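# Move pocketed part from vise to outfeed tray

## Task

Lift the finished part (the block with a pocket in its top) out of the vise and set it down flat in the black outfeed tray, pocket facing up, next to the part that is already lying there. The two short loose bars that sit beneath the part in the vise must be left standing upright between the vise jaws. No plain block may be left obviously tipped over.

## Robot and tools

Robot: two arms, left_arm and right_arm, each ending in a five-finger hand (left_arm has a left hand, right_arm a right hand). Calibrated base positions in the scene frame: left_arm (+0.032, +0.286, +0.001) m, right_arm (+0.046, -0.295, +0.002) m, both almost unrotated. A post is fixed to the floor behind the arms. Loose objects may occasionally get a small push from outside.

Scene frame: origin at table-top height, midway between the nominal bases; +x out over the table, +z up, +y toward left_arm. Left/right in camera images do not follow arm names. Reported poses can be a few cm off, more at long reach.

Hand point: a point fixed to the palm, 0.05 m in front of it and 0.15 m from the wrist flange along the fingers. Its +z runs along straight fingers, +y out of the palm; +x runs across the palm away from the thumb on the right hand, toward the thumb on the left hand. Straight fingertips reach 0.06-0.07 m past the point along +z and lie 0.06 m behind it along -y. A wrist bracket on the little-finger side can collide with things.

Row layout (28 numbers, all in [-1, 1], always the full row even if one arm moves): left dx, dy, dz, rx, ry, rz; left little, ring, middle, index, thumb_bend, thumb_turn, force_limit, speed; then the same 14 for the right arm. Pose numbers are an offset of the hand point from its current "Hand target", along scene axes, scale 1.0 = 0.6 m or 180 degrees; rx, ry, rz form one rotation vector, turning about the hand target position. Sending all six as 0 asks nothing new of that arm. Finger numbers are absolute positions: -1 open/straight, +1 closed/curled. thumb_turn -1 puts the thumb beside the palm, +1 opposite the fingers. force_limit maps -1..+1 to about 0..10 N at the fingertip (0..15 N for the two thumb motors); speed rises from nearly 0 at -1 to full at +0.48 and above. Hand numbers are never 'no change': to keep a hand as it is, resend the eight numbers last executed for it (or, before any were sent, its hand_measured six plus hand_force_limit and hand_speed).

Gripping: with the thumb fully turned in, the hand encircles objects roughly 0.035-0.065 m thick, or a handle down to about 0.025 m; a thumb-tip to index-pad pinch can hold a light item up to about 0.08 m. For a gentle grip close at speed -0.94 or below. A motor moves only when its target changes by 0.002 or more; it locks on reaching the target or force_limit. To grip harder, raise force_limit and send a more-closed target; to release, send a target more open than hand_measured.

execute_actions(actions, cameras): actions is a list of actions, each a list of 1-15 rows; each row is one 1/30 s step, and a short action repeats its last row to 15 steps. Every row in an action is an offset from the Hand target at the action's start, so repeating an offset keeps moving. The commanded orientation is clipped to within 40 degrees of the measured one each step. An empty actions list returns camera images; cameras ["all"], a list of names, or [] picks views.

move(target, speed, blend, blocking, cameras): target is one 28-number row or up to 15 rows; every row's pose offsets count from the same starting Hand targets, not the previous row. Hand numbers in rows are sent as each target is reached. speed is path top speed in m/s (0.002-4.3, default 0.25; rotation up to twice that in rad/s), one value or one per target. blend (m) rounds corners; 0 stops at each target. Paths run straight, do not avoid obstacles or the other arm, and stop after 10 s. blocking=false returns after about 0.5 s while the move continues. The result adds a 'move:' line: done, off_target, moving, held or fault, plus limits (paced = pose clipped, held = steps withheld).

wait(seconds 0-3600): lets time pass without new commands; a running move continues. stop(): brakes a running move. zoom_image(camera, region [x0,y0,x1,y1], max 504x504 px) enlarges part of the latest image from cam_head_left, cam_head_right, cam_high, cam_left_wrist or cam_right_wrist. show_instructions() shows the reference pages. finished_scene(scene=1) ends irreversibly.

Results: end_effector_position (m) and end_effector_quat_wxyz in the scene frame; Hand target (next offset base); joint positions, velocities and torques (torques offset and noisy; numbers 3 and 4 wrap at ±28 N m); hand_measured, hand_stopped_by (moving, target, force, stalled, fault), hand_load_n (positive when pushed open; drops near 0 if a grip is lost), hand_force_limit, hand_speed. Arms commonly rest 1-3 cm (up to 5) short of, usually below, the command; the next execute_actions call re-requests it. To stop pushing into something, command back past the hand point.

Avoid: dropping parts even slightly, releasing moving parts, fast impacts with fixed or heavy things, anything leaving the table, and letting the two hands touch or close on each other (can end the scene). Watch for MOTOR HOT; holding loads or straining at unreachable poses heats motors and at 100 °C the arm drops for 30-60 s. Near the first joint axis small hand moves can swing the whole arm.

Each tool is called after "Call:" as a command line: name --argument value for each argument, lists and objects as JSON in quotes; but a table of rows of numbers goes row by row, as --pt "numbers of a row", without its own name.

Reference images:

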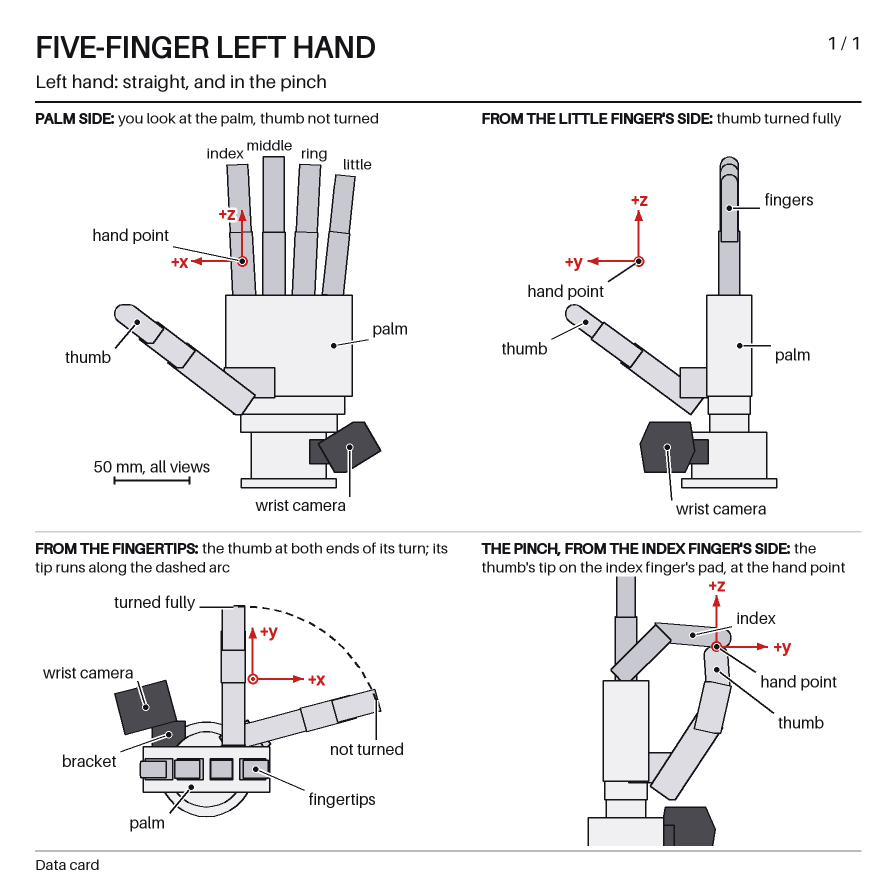

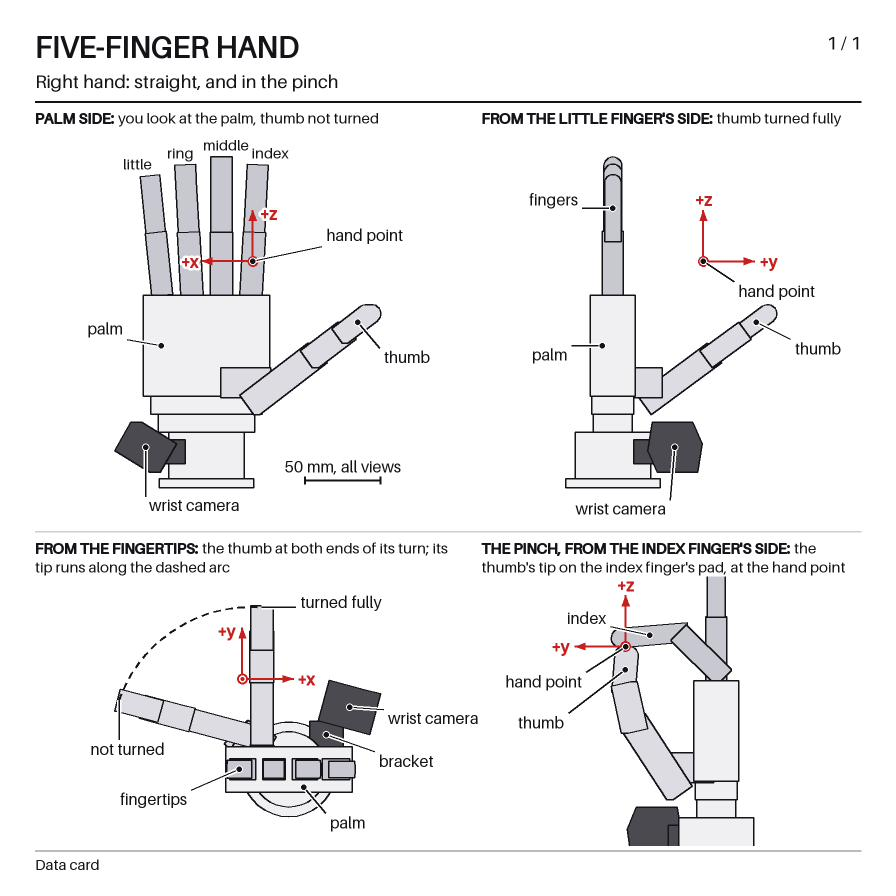

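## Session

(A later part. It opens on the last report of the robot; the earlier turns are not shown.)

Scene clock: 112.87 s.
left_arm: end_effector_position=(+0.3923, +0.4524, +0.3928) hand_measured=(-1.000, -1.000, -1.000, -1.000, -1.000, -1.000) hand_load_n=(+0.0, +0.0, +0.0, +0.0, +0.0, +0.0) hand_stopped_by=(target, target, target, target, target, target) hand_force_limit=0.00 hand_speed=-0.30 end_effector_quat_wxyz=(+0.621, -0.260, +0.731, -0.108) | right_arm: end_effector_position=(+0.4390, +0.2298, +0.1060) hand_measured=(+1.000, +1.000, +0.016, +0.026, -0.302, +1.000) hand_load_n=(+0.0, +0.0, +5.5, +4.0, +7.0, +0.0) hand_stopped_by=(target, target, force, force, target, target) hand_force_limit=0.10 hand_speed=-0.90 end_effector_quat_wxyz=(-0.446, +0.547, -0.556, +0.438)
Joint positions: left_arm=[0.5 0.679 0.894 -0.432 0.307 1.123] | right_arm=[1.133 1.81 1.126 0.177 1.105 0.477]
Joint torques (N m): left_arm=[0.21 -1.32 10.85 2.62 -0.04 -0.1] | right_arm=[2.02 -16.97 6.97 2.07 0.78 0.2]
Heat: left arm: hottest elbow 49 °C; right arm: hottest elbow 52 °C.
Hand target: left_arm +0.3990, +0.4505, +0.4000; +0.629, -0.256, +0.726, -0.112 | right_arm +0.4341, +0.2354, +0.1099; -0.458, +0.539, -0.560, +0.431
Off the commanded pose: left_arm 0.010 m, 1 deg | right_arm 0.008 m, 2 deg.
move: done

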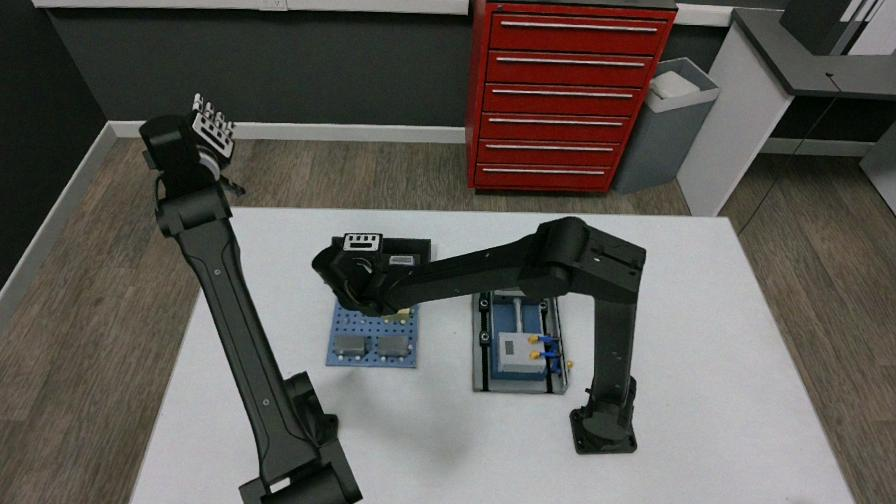

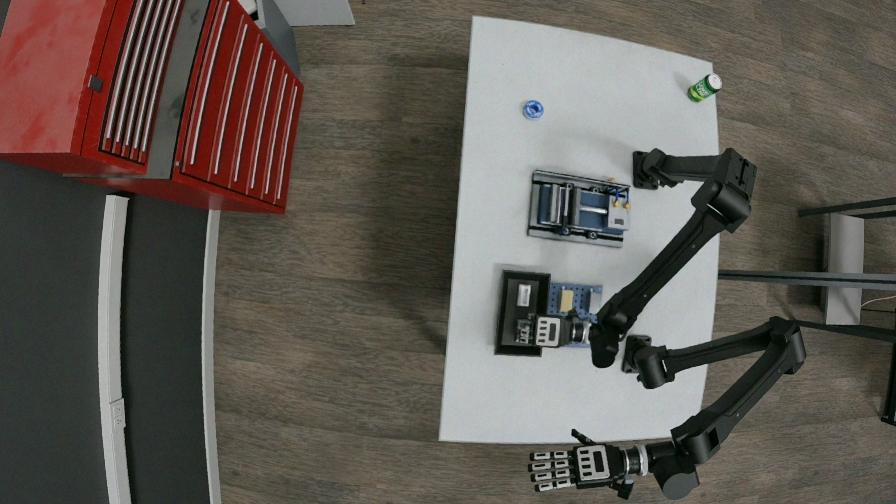

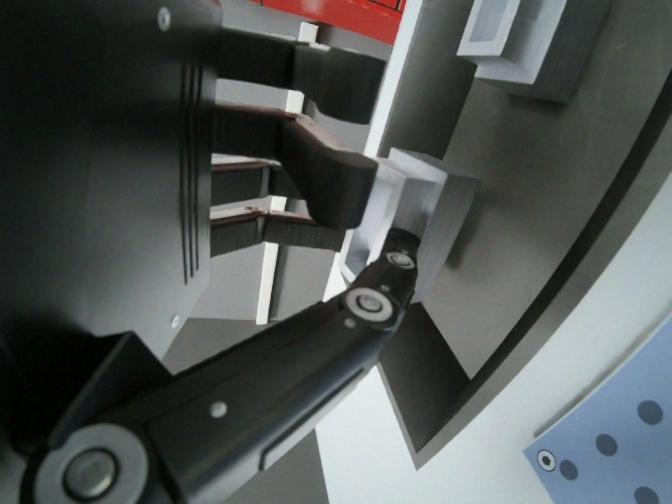

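Call:
move --target '[0,0,0,0,0,0,-1,-1,-1,-1,-1,-1,0,-0.3,0.003,0.006,-0.05,0,0,0,1,1,0.35,0.35,-0.3,1,0.1,-0.9]' --speed 0.06 --cameras '["cam_head_left","cam_high","cam_right_wrist"]'

Call:
zoom_image --camera "cam_high" --region '[485, 260, 585, 360]'

Call:
zoom_image --camera "cam_head_left" --region '[300, 200, 460, 340]'

Scene clock: 120.00 s.
left_arm: end_effector_position=(+0.3923, +0.4524, +0.3928) hand_measured=(-1.000, -1.000, -1.000, -1.000, -1.000, -1.000) hand_load_n=(+0.0, +0.0, +0.0, +0.0, +0.0, +0.0) hand_stopped_by=(target, target, target, target, target, target) hand_force_limit=0.00 hand_speed=-0.30 end_effector_quat_wxyz=(+0.621, -0.260, +0.731, -0.108) | right_arm: end_effector_position=(+0.4422, +0.2358, +0.0855) hand_measured=(+1.000, +1.000, +0.016, +0.026, -0.302, +1.000) hand_load_n=(+0.0, +0.0, +6.0, +4.5, +6.0, +0.0) hand_stopped_by=(target, target, force, force, target, target) hand_force_limit=0.10 hand_speed=-0.90 end_effector_quat_wxyz=(-0.453, +0.540, -0.560, +0.436)
Joint positions: left_arm=[0.5 0.679 0.894 -0.432 0.307 1.123] | right_arm=[1.133 1.861 1.124 0.249 1.109 0.48]
Joint torques (N m): left_arm=[0.09 -1.2 10.82 2.67 -0.03 -0.08] | right_arm=[2.37 -16.56 6.39 2.07 0.58 0.17]
Heat: left arm: hottest elbow 49 °C; right arm: hottest elbow 51 °C.
Hand target: left_arm +0.3990, +0.4505, +0.4000; +0.629, -0.256, +0.726, -0.112 | right_arm +0.4359, +0.2391, +0.0799; -0.458, +0.539, -0.560, +0.431
Off the commanded pose: left_arm 0.010 m, 1 deg | right_arm 0.009 m, 1 deg.
move: done

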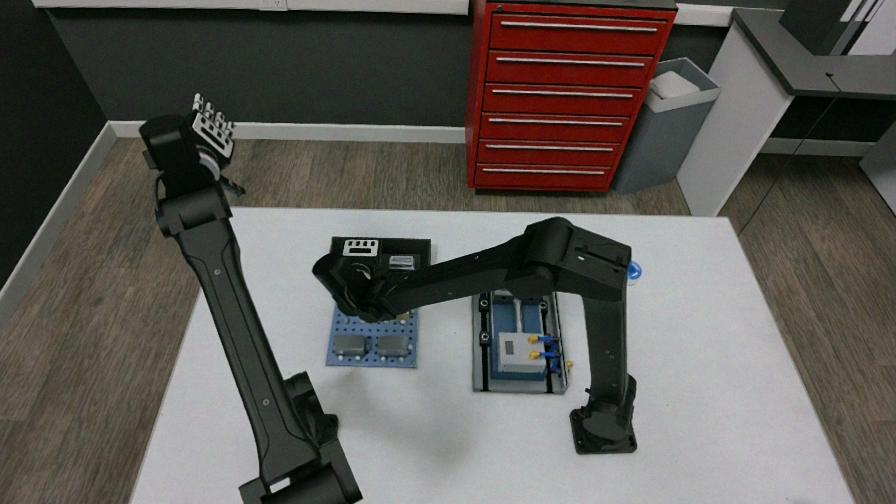

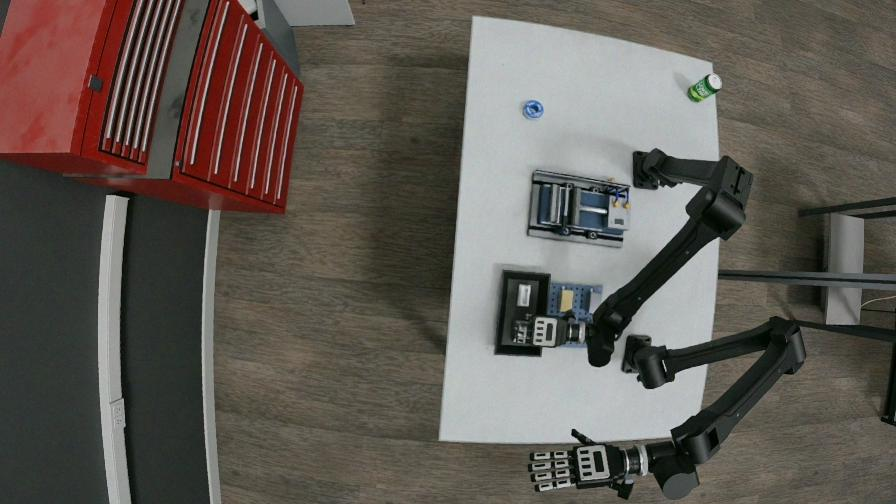

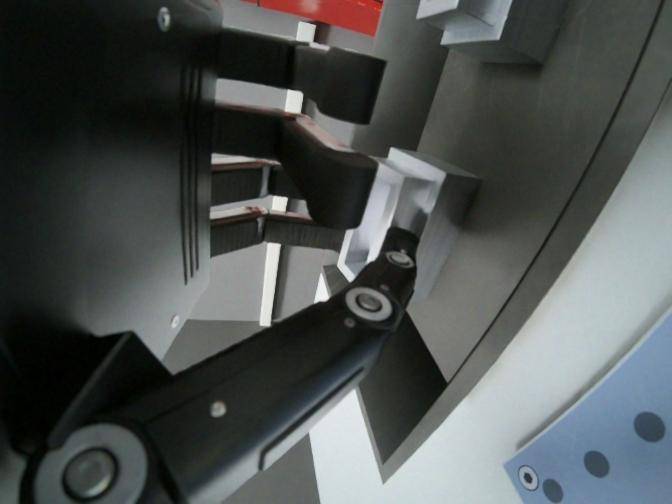

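Scaled by 5.040 from the camera's image (finer frame: 1280x720).

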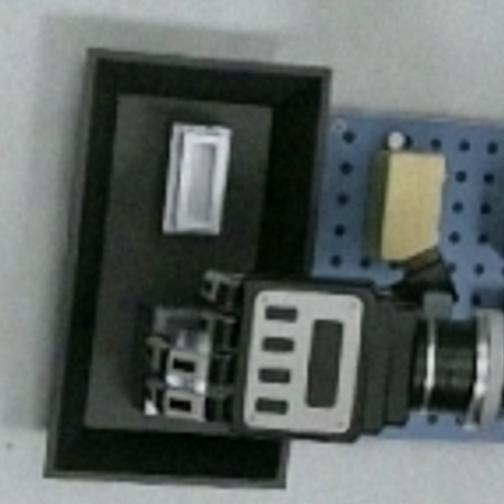

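Scaled by 3.150 from the camera's image (finer frame: 1280x720).

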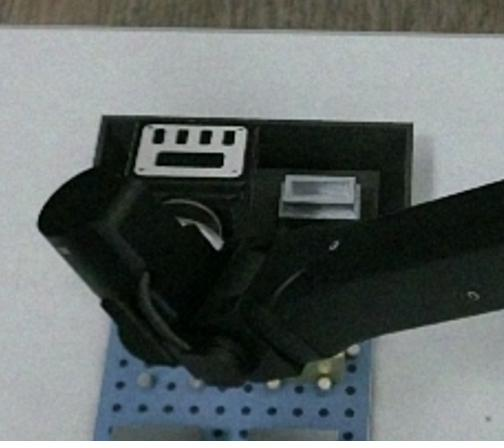

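Call:
move --target '[0,0,0,0,0,0,-1,-1,-1,-1,-1,-1,0,-0.3,0.009,0.0,-0.028,0,0,-0.0167,1,1,0.35,0.35,-0.3,1,0.1,-0.9]' --speed 0.05 --cameras '["cam_head_left","cam_high","cam_right_wrist"]'

Call:
zoom_image --camera "cam_high" --region '[485, 260, 585, 360]'

Scene clock: 123.13 s.
left_arm: end_effector_position=(+0.3923, +0.4524, +0.3928) hand_measured=(-1.000, -1.000, -1.000, -1.000, -1.000, -1.000) hand_load_n=(+0.0, +0.0, -0.5, +0.0, +0.0, -0.5) hand_stopped_by=(target, target, target, target, target, target) hand_force_limit=0.00 hand_speed=-0.30 end_effector_quat_wxyz=(+0.621, -0.260, +0.731, -0.108) | right_arm: end_effector_position=(+0.4443, +0.2327, +0.0819) hand_measured=(+1.000, +1.000, +0.016, +0.026, -0.302, +1.000) hand_load_n=(+0.0, +0.0, +7.0, +6.0, +4.0, +0.0) hand_stopped_by=(target, target, force, force, target, target) hand_force_limit=0.10 hand_speed=-0.90 end_effector_quat_wxyz=(+0.457, -0.513, +0.578, -0.441)
Joint positions: left_arm=[0.5 0.679 0.894 -0.432 0.307 1.123] | right_arm=[1.137 1.879 1.128 0.249 1.157 0.542]
Joint torques (N m): left_arm=[0.21 -1.26 10.86 2.65 -0.04 -0.08] | right_arm=[2.08 -13.74 8.23 0.76 0.5 0.1]
Heat: left arm: hottest elbow 49 °C; right arm: hottest elbow 50 °C.
Hand target: left_arm +0.3990, +0.4505, +0.4000; +0.629, -0.256, +0.726, -0.112 | right_arm +0.4413, +0.2390, +0.0630; +0.447, -0.524, +0.574, -0.443
Off the commanded pose: left_arm 0.010 m, 1 deg | right_arm 0.020 m, 2 deg.
move: off_target (right_arm)

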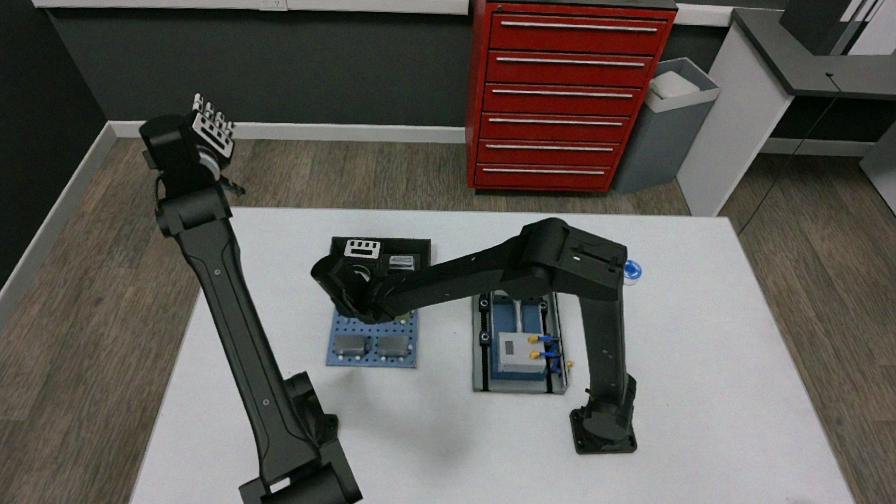

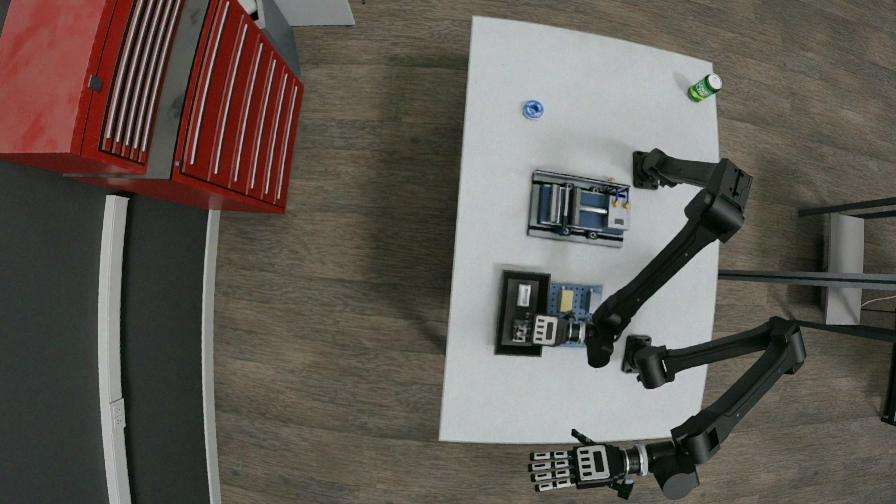

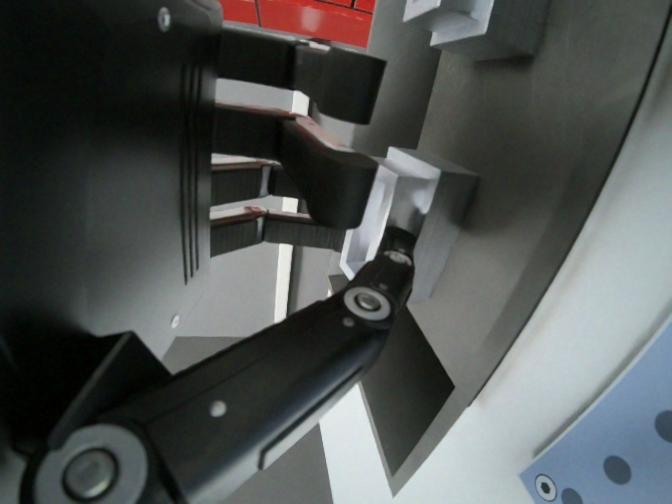

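Scaled by 5.040 from the camera's image (finer frame: 1280x720).

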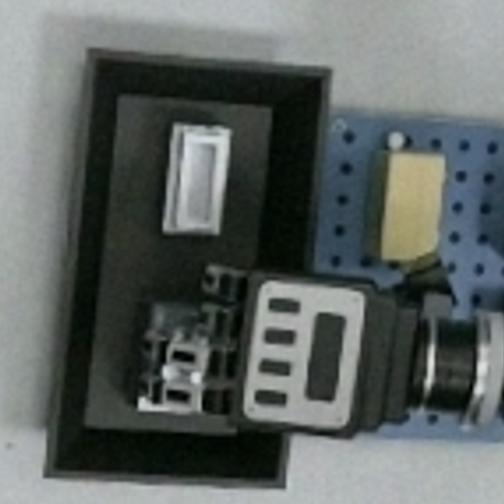

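Call:
zoom_image --camera "cam_right_wrist" --region '[300, 0, 580, 504]'

Call:
zoom_image --camera "cam_head_left" --region '[310, 220, 450, 330]'

Scaled by 1.000.

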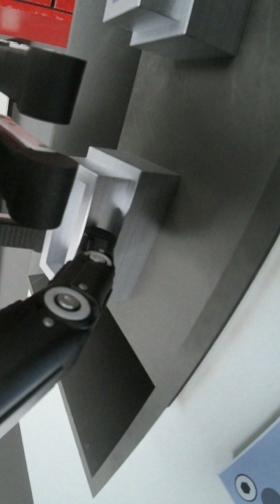

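Scaled by 3.600 from the camera's image (finer frame: 1280x720).

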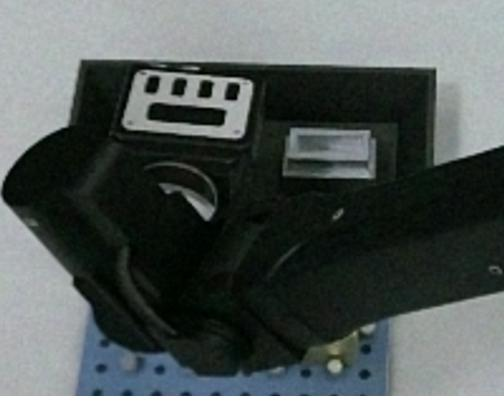

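Call:
move --target '[0,0,0,0,0,0,-1,-1,-1,-1,-1,-1,0,-0.3,0,0.0,0.02,-0.018,0.006,0,1,1,0.35,0.35,-0.3,1,0.1,-0.9]' --speed 0.04 --cameras '["cam_high","cam_right_wrist"]'

Call:
zoom_image --camera "cam_high" --region '[485, 260, 585, 360]'

Scene clock: 130.97 s.
left_arm: end_effector_position=(+0.3923, +0.4524, +0.3928) hand_measured=(-1.000, -1.000, -1.000, -1.000, -1.000, -1.000) hand_load_n=(+0.0, +0.0, +0.0, +0.0, +0.0, +0.0) hand_stopped_by=(target, target, target, target, target, target) hand_force_limit=0.00 hand_speed=-0.30 end_effector_quat_wxyz=(+0.621, -0.260, +0.731, -0.108) | right_arm: end_effector_position=(+0.4448, +0.2329, +0.0822) hand_measured=(+1.000, +1.000, +0.016, +0.026, -0.302, +1.000) hand_load_n=(+0.5, +0.0, +6.0, +5.5, +5.5, +0.5) hand_stopped_by=(target, target, force, force, target, target) hand_force_limit=0.10 hand_speed=-0.90 end_effector_quat_wxyz=(+0.435, -0.528, +0.573, -0.451)
Joint positions: left_arm=[0.5 0.679 0.894 -0.432 0.307 1.123] | right_arm=[1.137 1.879 1.164 0.145 1.161 0.553]
Joint torques (N m): left_arm=[0.09 -1.08 10.82 2.66 -0.03 -0.09] | right_arm=[1.73 -15.85 8.55 0.51 0.56 -0.05]
Heat: left arm: hottest elbow 49 °C; right arm: hottest elbow 50 °C.
Hand target: left_arm +0.3990, +0.4505, +0.4000; +0.629, -0.256, +0.726, -0.112 | right_arm +0.4413, +0.2389, +0.0751; -0.426, +0.540, -0.566, +0.454
Off the commanded pose: left_arm 0.010 m, 1 deg | right_arm 0.010 m, 2 deg.
move: done

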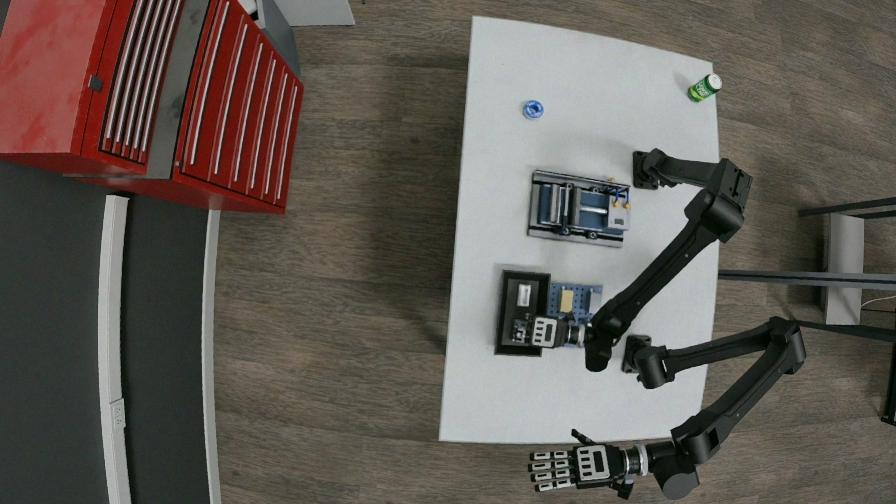

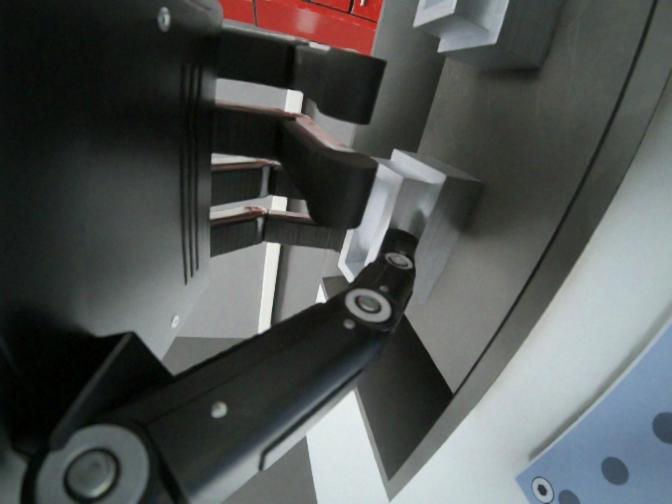

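Scaled by 5.040 from the camera's image (finer frame: 1280x720).

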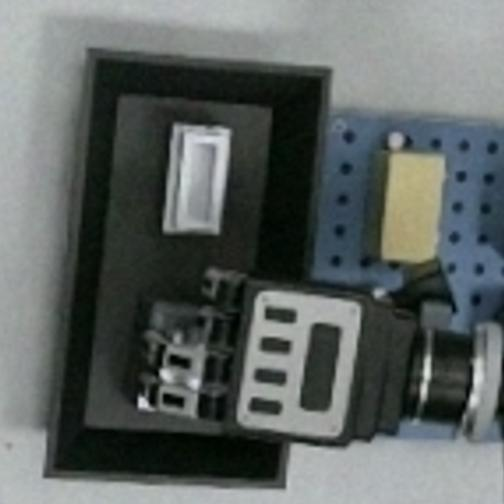

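Call:
move --target '[0,0,0,0,0,0,-1,-1,-1,-1,-1,-1,0,-0.3,0,0.0,-0.035,0,0,0,1,1,0.35,0.35,-0.3,1,0.1,-0.9]' --speed 0.03 --cameras '["cam_high","cam_right_wrist"]'

Call:
zoom_image --camera "cam_right_wrist" --region '[300, 0, 580, 504]'

Scene clock: 132.57 s.
left_arm: end_effector_position=(+0.3923, +0.4524, +0.3928) hand_measured=(-1.000, -1.000, -1.000, -1.000, -1.000, -1.000) hand_load_n=(+0.0, +0.0, +0.0, +0.0, +0.0, -0.5) hand_stopped_by=(target, target, target, target, target, target) hand_force_limit=0.00 hand_speed=-0.30 end_effector_quat_wxyz=(+0.621, -0.260, +0.731, -0.108) | right_arm: end_effector_position=(+0.4462, +0.2342, +0.0808) hand_measured=(+1.000, +1.000, +0.016, +0.026, -0.302, +1.000) hand_load_n=(+0.0, +0.0, +8.0, +6.5, +3.0, +0.0) hand_stopped_by=(target, target, force, force, target, target) hand_force_limit=0.10 hand_speed=-0.90 end_effector_quat_wxyz=(+0.439, -0.522, +0.575, -0.451)
Joint positions: left_arm=[0.5 0.679 0.894 -0.432 0.307 1.123] | right_arm=[1.137 1.887 1.164 0.167 1.167 0.554]
Joint torques (N m): left_arm=[0.26 -1.38 10.82 2.69 -0.04 -0.09] | right_arm=[1.96 -13.68 7.42 1.42 0.29 -0.06]
Heat: left arm: hottest elbow 49 °C; right arm: hottest elbow 50 °C.
Hand target: left_arm +0.3990, +0.4505, +0.4000; +0.629, -0.256, +0.726, -0.112 | right_arm +0.4414, +0.2389, +0.0542; +0.426, -0.540, +0.566, -0.454
Off the commanded pose: left_arm 0.010 m, 1 deg | right_arm 0.028 m, 3 deg.
move: off_target (right_arm)

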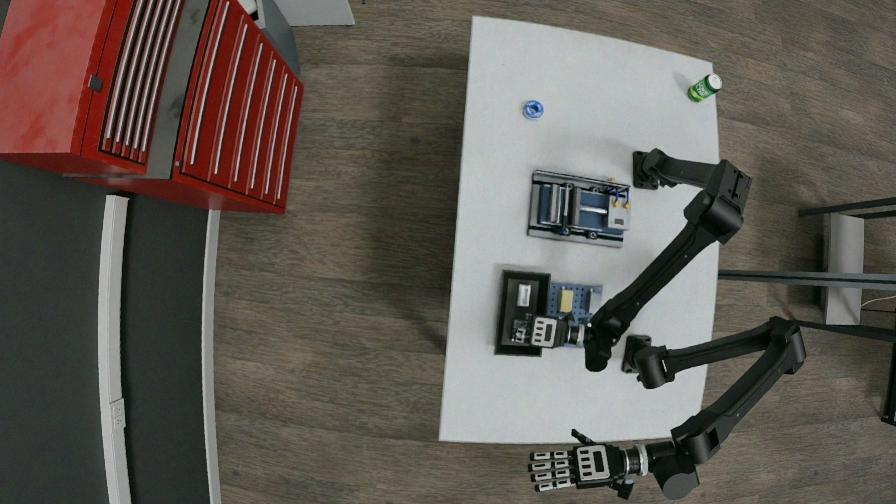

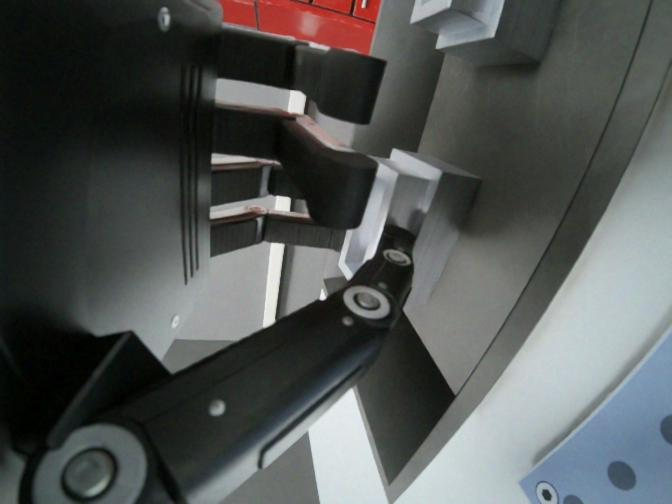

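Scaled by 1.000.

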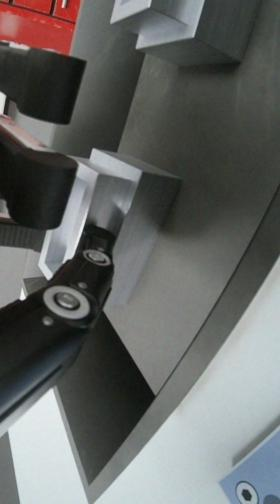

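Call:
move --target '[0,0,0,0,0,0,-1,-1,-1,-1,-1,-1,0,-0.3,0,0.0,0.033,0,0,0,1,1,0.35,0.35,-0.3,1,0.1,-0.9]' --speed 0.04 --cameras '["cam_right_wrist"]'

Scene clock: 136.43 s.
left_arm: end_effector_position=(+0.3923, +0.4524, +0.3928) hand_measured=(-1.000, -1.000, -1.000, -1.000, -1.000, -1.000) hand_load_n=(+0.0, +0.0, +0.0, +0.0, +0.0, +0.0) hand_stopped_by=(target, target, target, target, target, target) hand_force_limit=0.00 hand_speed=-0.30 end_effector_quat_wxyz=(+0.621, -0.260, +0.731, -0.108) | right_arm: end_effector_position=(+0.4455, +0.2327, +0.0818) hand_measured=(+1.000, +1.000, +0.016, +0.026, -0.302, +1.000) hand_load_n=(+0.0, +0.0, +6.0, +6.0, +5.0, +0.5) hand_stopped_by=(target, target, force, force, target, target) hand_force_limit=0.10 hand_speed=-0.90 end_effector_quat_wxyz=(+0.435, -0.526, +0.574, -0.453)
Joint positions: left_arm=[0.5 0.679 0.894 -0.432 0.307 1.123] | right_arm=[1.137 1.882 1.165 0.148 1.167 0.554]
Joint torques (N m): left_arm=[0.21 -1.2 10.88 2.66 -0.04 -0.08] | right_arm=[1.79 -15.74 8.35 0.43 0.32 -0.04]
Heat: left arm: hottest elbow 49 °C; right arm: hottest elbow 49 °C.
Hand target: left_arm +0.3990, +0.4505, +0.4000; +0.629, -0.256, +0.726, -0.112 | right_arm +0.4414, +0.2389, +0.0739; -0.426, +0.540, -0.566, +0.454
Off the commanded pose: left_arm 0.010 m, 1 deg | right_arm 0.011 m, 2 deg.
move: off_target (right_arm)

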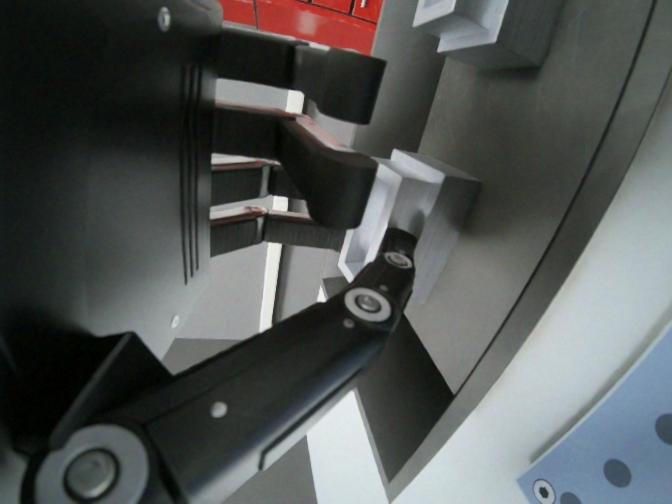

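Call:
move --target '[0,0,0,0,0,0,-1,-1,-1,-1,-1,-1,0,-0.3,0,0,0,0,0,0,1,1,-0.06,-0.06,-0.3,1,0.1,-0.93]' --cameras '["cam_right_wrist"]'

Scene clock: 137.57 s.
left_arm: end_effector_position=(+0.3923, +0.4524, +0.3928) hand_measured=(-1.000, -1.000, -1.000, -1.000, -1.000, -1.000) hand_load_n=(+0.0, +0.0, +0.0, +0.0, +0.0, +0.0) hand_stopped_by=(target, target, target, target, target, target) hand_force_limit=0.00 hand_speed=-0.30 end_effector_quat_wxyz=(+0.621, -0.260, +0.731, -0.108) | right_arm: end_effector_position=(+0.4444, +0.2317, +0.0790) hand_measured=(+1.000, +1.000, -0.060, -0.060, -0.300, +1.000) hand_load_n=(+0.0, +0.0, +0.5, +1.0, +0.0, +0.5) hand_stopped_by=(target, target, target, target, target, target) hand_force_limit=0.10 hand_speed=-0.93 end_effector_quat_wxyz=(+0.430, -0.532, +0.572, -0.454)
Joint positions: left_arm=[0.5 0.679 0.894 -0.432 0.307 1.123] | right_arm=[1.137 1.882 1.165 0.134 1.162 0.554]
Joint torques (N m): left_arm=[0.03 -1.14 10.82 2.65 -0.03 -0.08] | right_arm=[1.85 -16.09 8.35 0.95 0.47 -0.03]
Heat: left arm: hottest elbow 49 °C; right arm: hottest elbow 49 °C.
Hand target: left_arm +0.3990, +0.4505, +0.4000; +0.629, -0.256, +0.726, -0.112 | right_arm +0.4414, +0.2389, +0.0739; -0.426, +0.540, -0.566, +0.454
Off the commanded pose: left_arm 0.010 m, 1 deg | right_arm 0.009 m, 1 deg.
move: done

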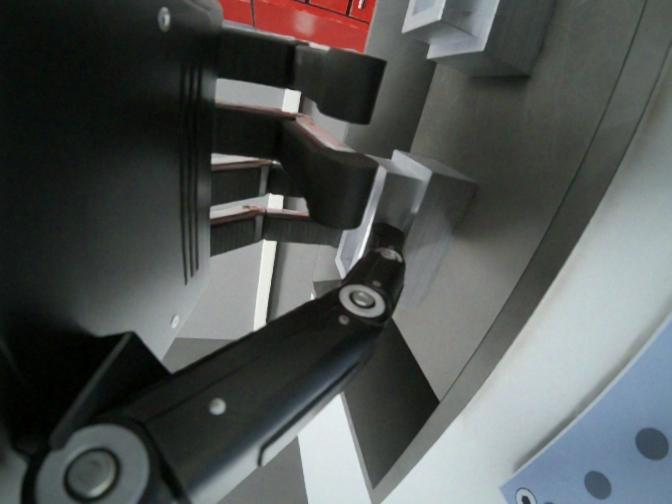

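Call:
move --pt "0 0 0 0 0 0 -1 -1 -1 -1 -1 -1 0 -0.3 0 0 0 0 0 0 1 1 -0.25 -0.25 -0.3 1 0.1 -0.9" --pt "0 0 0 0 0 0 -1 -1 -1 -1 -1 -1 0 -0.3 -0.008 0 0.08 0 0 0 1 1 -0.25 -0.25 -0.3 1 0.1 -0.9" --speed 0.04 --cameras '["cam_right_wrist"]'

Scene clock: 140.70 s.
left_arm: end_effector_position=(+0.3923, +0.4524, +0.3928) hand_measured=(-1.000, -1.000, -1.000, -1.000, -1.000, -1.000) hand_load_n=(+0.0, +0.0, +0.0, +0.0, +0.0, +0.0) hand_stopped_by=(target, target, target, target, target, target) hand_force_limit=0.00 hand_speed=-0.30 end_effector_quat_wxyz=(+0.621, -0.260, +0.731, -0.108) | right_arm: end_effector_position=(+0.4364, +0.2176, +0.0950) hand_measured=(+1.000, +1.000, -0.250, -0.250, -0.300, +1.000) hand_load_n=(+0.0, +0.0, +0.0, -0.5, +0.0, +0.0) hand_stopped_by=(target, target, target, target, target, target) hand_force_limit=0.10 hand_speed=-0.90 end_effector_quat_wxyz=(-0.404, +0.553, -0.562, +0.464)
Joint positions: left_arm=[0.5 0.679 0.894 -0.432 0.307 1.123] | right_arm=[1.14 1.826 1.165 0.005 1.163 0.554]
Joint torques (N m): left_arm=[0.15 -1.2 10.81 2.67 -0.04 -0.08] | right_arm=[2.43 -17.61 10.78 1.01 0.78 0.07]
Heat: left arm: hottest elbow 49 °C; right arm: hottest elbow 49 °C.
Hand target: left_arm +0.3990, +0.4505, +0.4000; +0.629, -0.256, +0.726, -0.112 | right_arm +0.4365, +0.2390, +0.1221; -0.426, +0.540, -0.566, +0.454
Off the commanded pose: left_arm 0.010 m, 1 deg | right_arm 0.034 m, 3 deg.
move: off_target (right_arm)

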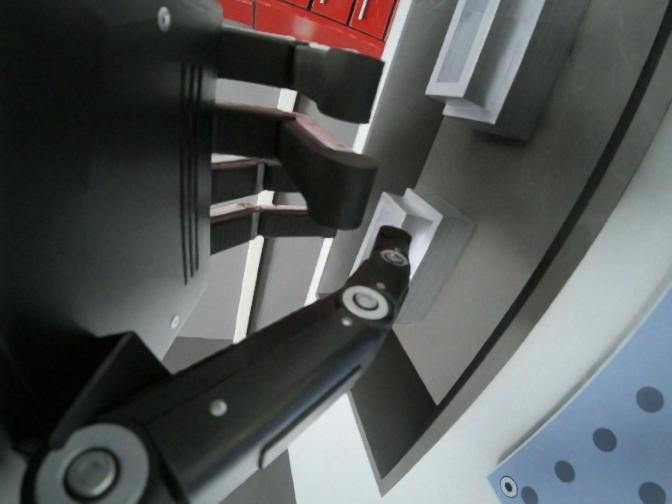

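Call:
move --target '[0,0,0,0,0,0,-1,-1,-1,-1,-1,-1,0,-0.3,-0.01,0.02,0.2,0,0,0,1,1,-0.25,-0.25,-0.3,1,0.1,-0.9]' --speed 0.1 --cameras '["cam_right_wrist","cam_high"]'

Call:
zoom_image --camera "cam_high" --region '[485, 260, 585, 360]'

Scene clock: 143.30 s.
left_arm: end_effector_position=(+0.3923, +0.4524, +0.3928) hand_measured=(-1.000, -1.000, -1.000, -1.000, -1.000, -1.000) hand_load_n=(+0.0, +0.0, +0.0, +0.0, +0.0, +0.0) hand_stopped_by=(target, target, target, target, target, target) hand_force_limit=0.00 hand_speed=-0.30 end_effector_quat_wxyz=(+0.621, -0.260, +0.731, -0.108) | right_arm: end_effector_position=(+0.4319, +0.2318, +0.2120) hand_measured=(+1.000, +1.000, -0.250, -0.250, -0.300, +1.000) hand_load_n=(+0.0, +0.0, -0.5, +0.0, +0.0, +0.0) hand_stopped_by=(target, target, target, target, target, target) hand_force_limit=0.10 hand_speed=-0.90 end_effector_quat_wxyz=(-0.401, +0.556, -0.558, +0.467)
Joint positions: left_arm=[0.5 0.679 0.894 -0.432 0.307 1.123] | right_arm=[1.158 1.705 1.351 -0.327 1.178 0.568]
Joint torques (N m): left_arm=[0.15 -1.14 10.85 2.66 -0.04 -0.09] | right_arm=[1.96 -17.26 12.67 1.03 0.77 0.15]
Heat: left arm: hottest elbow 49 °C; right arm: hottest elbow 49 °C.
Hand target: left_arm +0.3990, +0.4505, +0.4000; +0.629, -0.256, +0.726, -0.112 | right_arm +0.4304, +0.2510, +0.2419; -0.426, +0.540, -0.566, +0.454
Off the commanded pose: left_arm 0.010 m, 1 deg | right_arm 0.036 m, 4 deg.
move: off_target (right_arm)
Images, in order (width x height): cam_high 896x504, cam_right_wrist 672x504.

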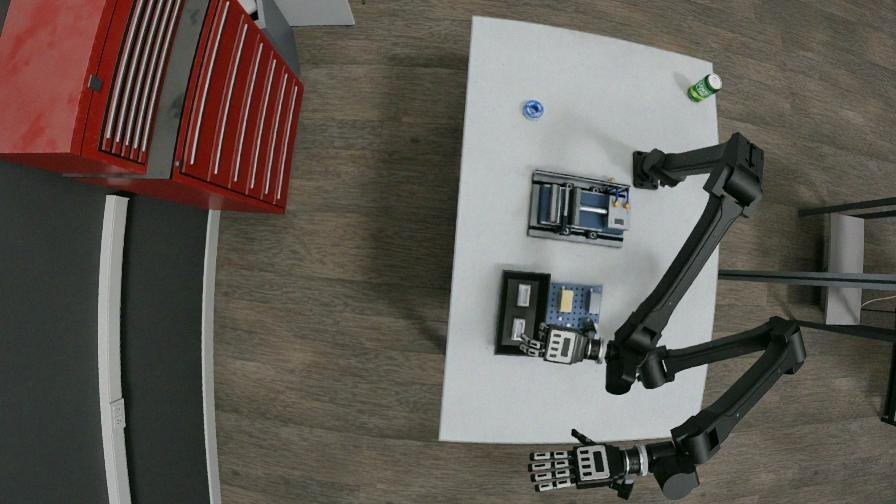

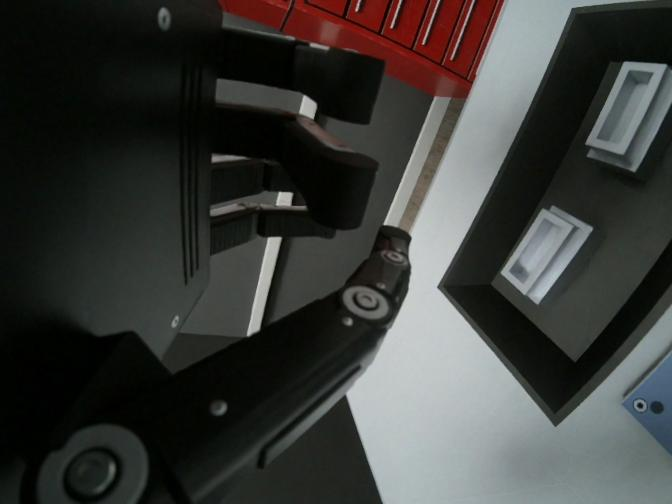

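Scaled by 5.040 from the camera's image (finer frame: 1280x720).

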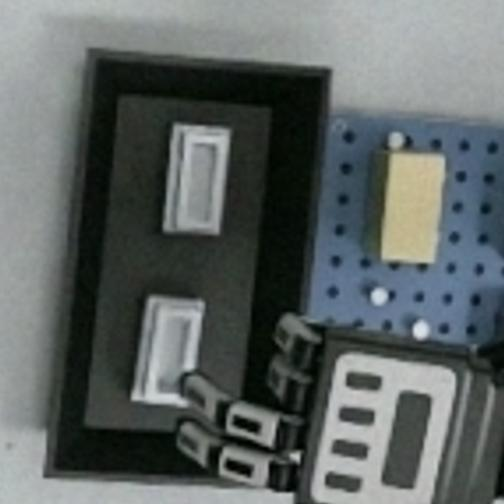

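Call:
zoom_image --camera "cam_high" --region '[520, 160, 640, 255]'

Call:
zoom_image --camera "cam_right_wrist" --region '[430, 0, 672, 430]'

Scaled by 4.200 from the camera's image (finer frame: 1280x720).

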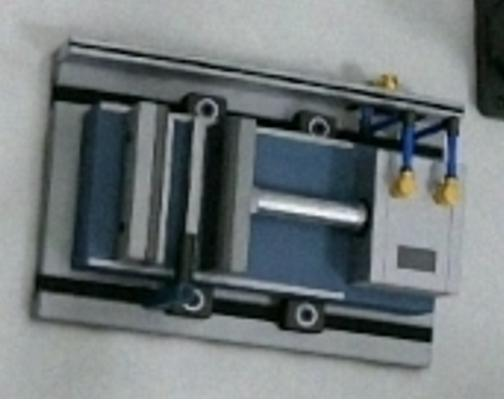

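Scaled by 1.172 from the camera's image (finer frame: 960x720).

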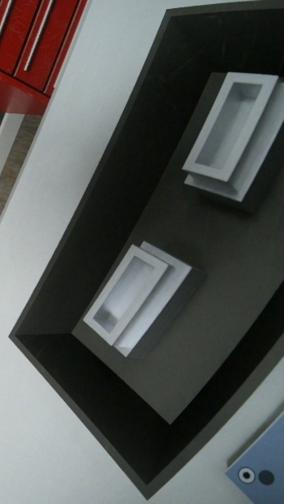

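Call:
wait --seconds 0.2 --cameras '["cam_head_left","cam_head_right","cam_high"]'

Call:
zoom_image --camera "cam_head_left" --region '[460, 260, 590, 400]'

Call:
zoom_image --camera "cam_high" --region '[525, 165, 595, 245]'

Scene clock: 144.47 s.
left_arm: end_effector_position=(+0.3923, +0.4524, +0.3928) hand_measured=(-1.000, -1.000, -1.000, -1.000, -1.000, -1.000) hand_load_n=(+0.0, +0.0, +0.0, +0.0, +0.0, +0.0) hand_stopped_by=(target, target, target, target, target, target) hand_force_limit=0.00 hand_speed=-0.30 end_effector_quat_wxyz=(+0.621, -0.260, +0.731, -0.108) | right_arm: end_effector_position=(+0.4319, +0.2318, +0.2120) hand_measured=(+1.000, +1.000, -0.250, -0.250, -0.300, +1.000) hand_load_n=(+0.0, +0.0, -0.5, +0.0, +0.0, +0.0) hand_stopped_by=(target, target, target, target, target, target) hand_force_limit=0.10 hand_speed=-0.90 end_effector_quat_wxyz=(-0.401, +0.556, -0.558, +0.467)
Joint positions: left_arm=[0.5 0.679 0.894 -0.432 0.307 1.123] | right_arm=[1.158 1.705 1.351 -0.327 1.178 0.568]
Joint torques (N m): left_arm=[0.15 -1.14 10.84 2.65 -0.03 -0.09] | right_arm=[2.37 -17.38 12.57 1.03 0.78 0.16]
Heat: left arm: hottest elbow 49 °C; right arm: hottest elbow 50 °C.
Hand target: left_arm +0.3990, +0.4505, +0.4000; +0.629, -0.256, +0.726, -0.112 | right_arm +0.4304, +0.2510, +0.2419; -0.426, +0.540, -0.566, +0.454
Off the commanded pose: left_arm 0.010 m, 1 deg | right_arm 0.036 m, 4 deg.
wait: 0.20 s; at rest from the start

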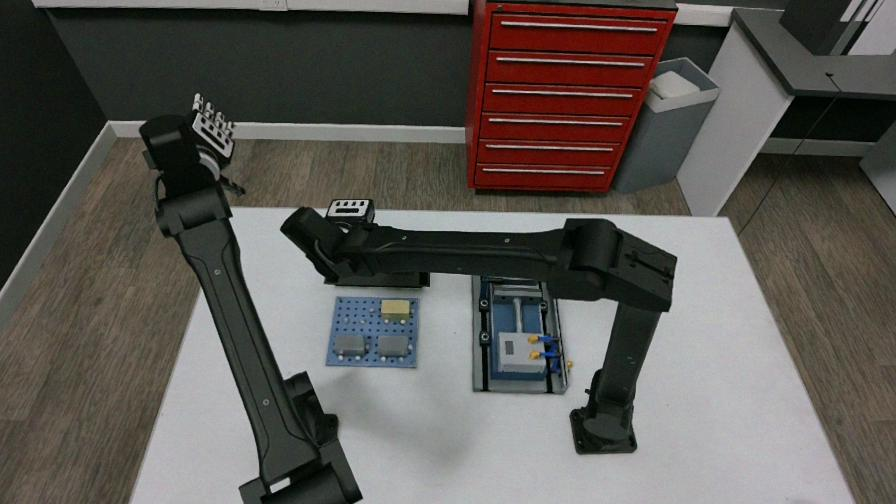

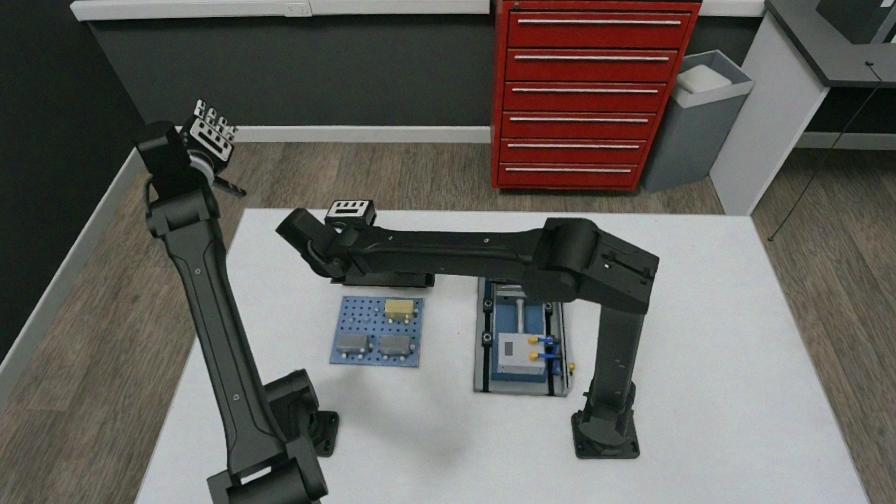

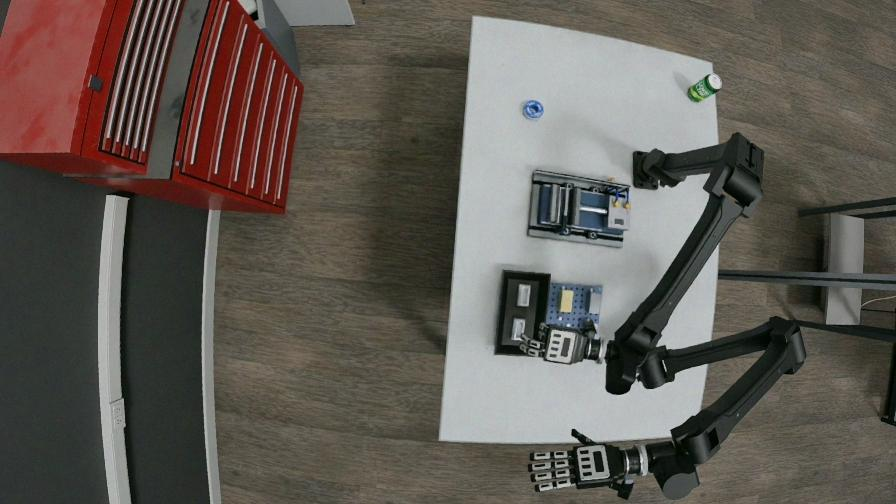

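Scaled by 3.600 from the camera's image (finer frame: 1280x720).

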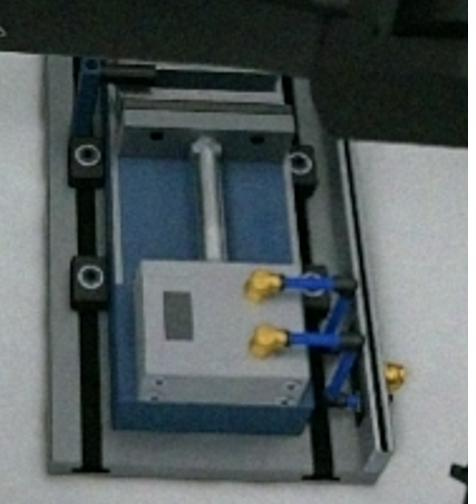

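Scaled by 6.300 from the camera's image (finer frame: 1280x720).

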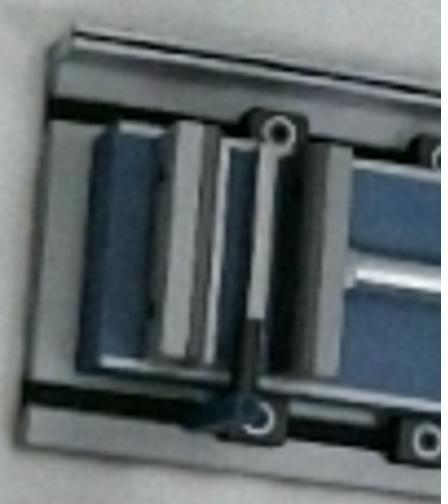

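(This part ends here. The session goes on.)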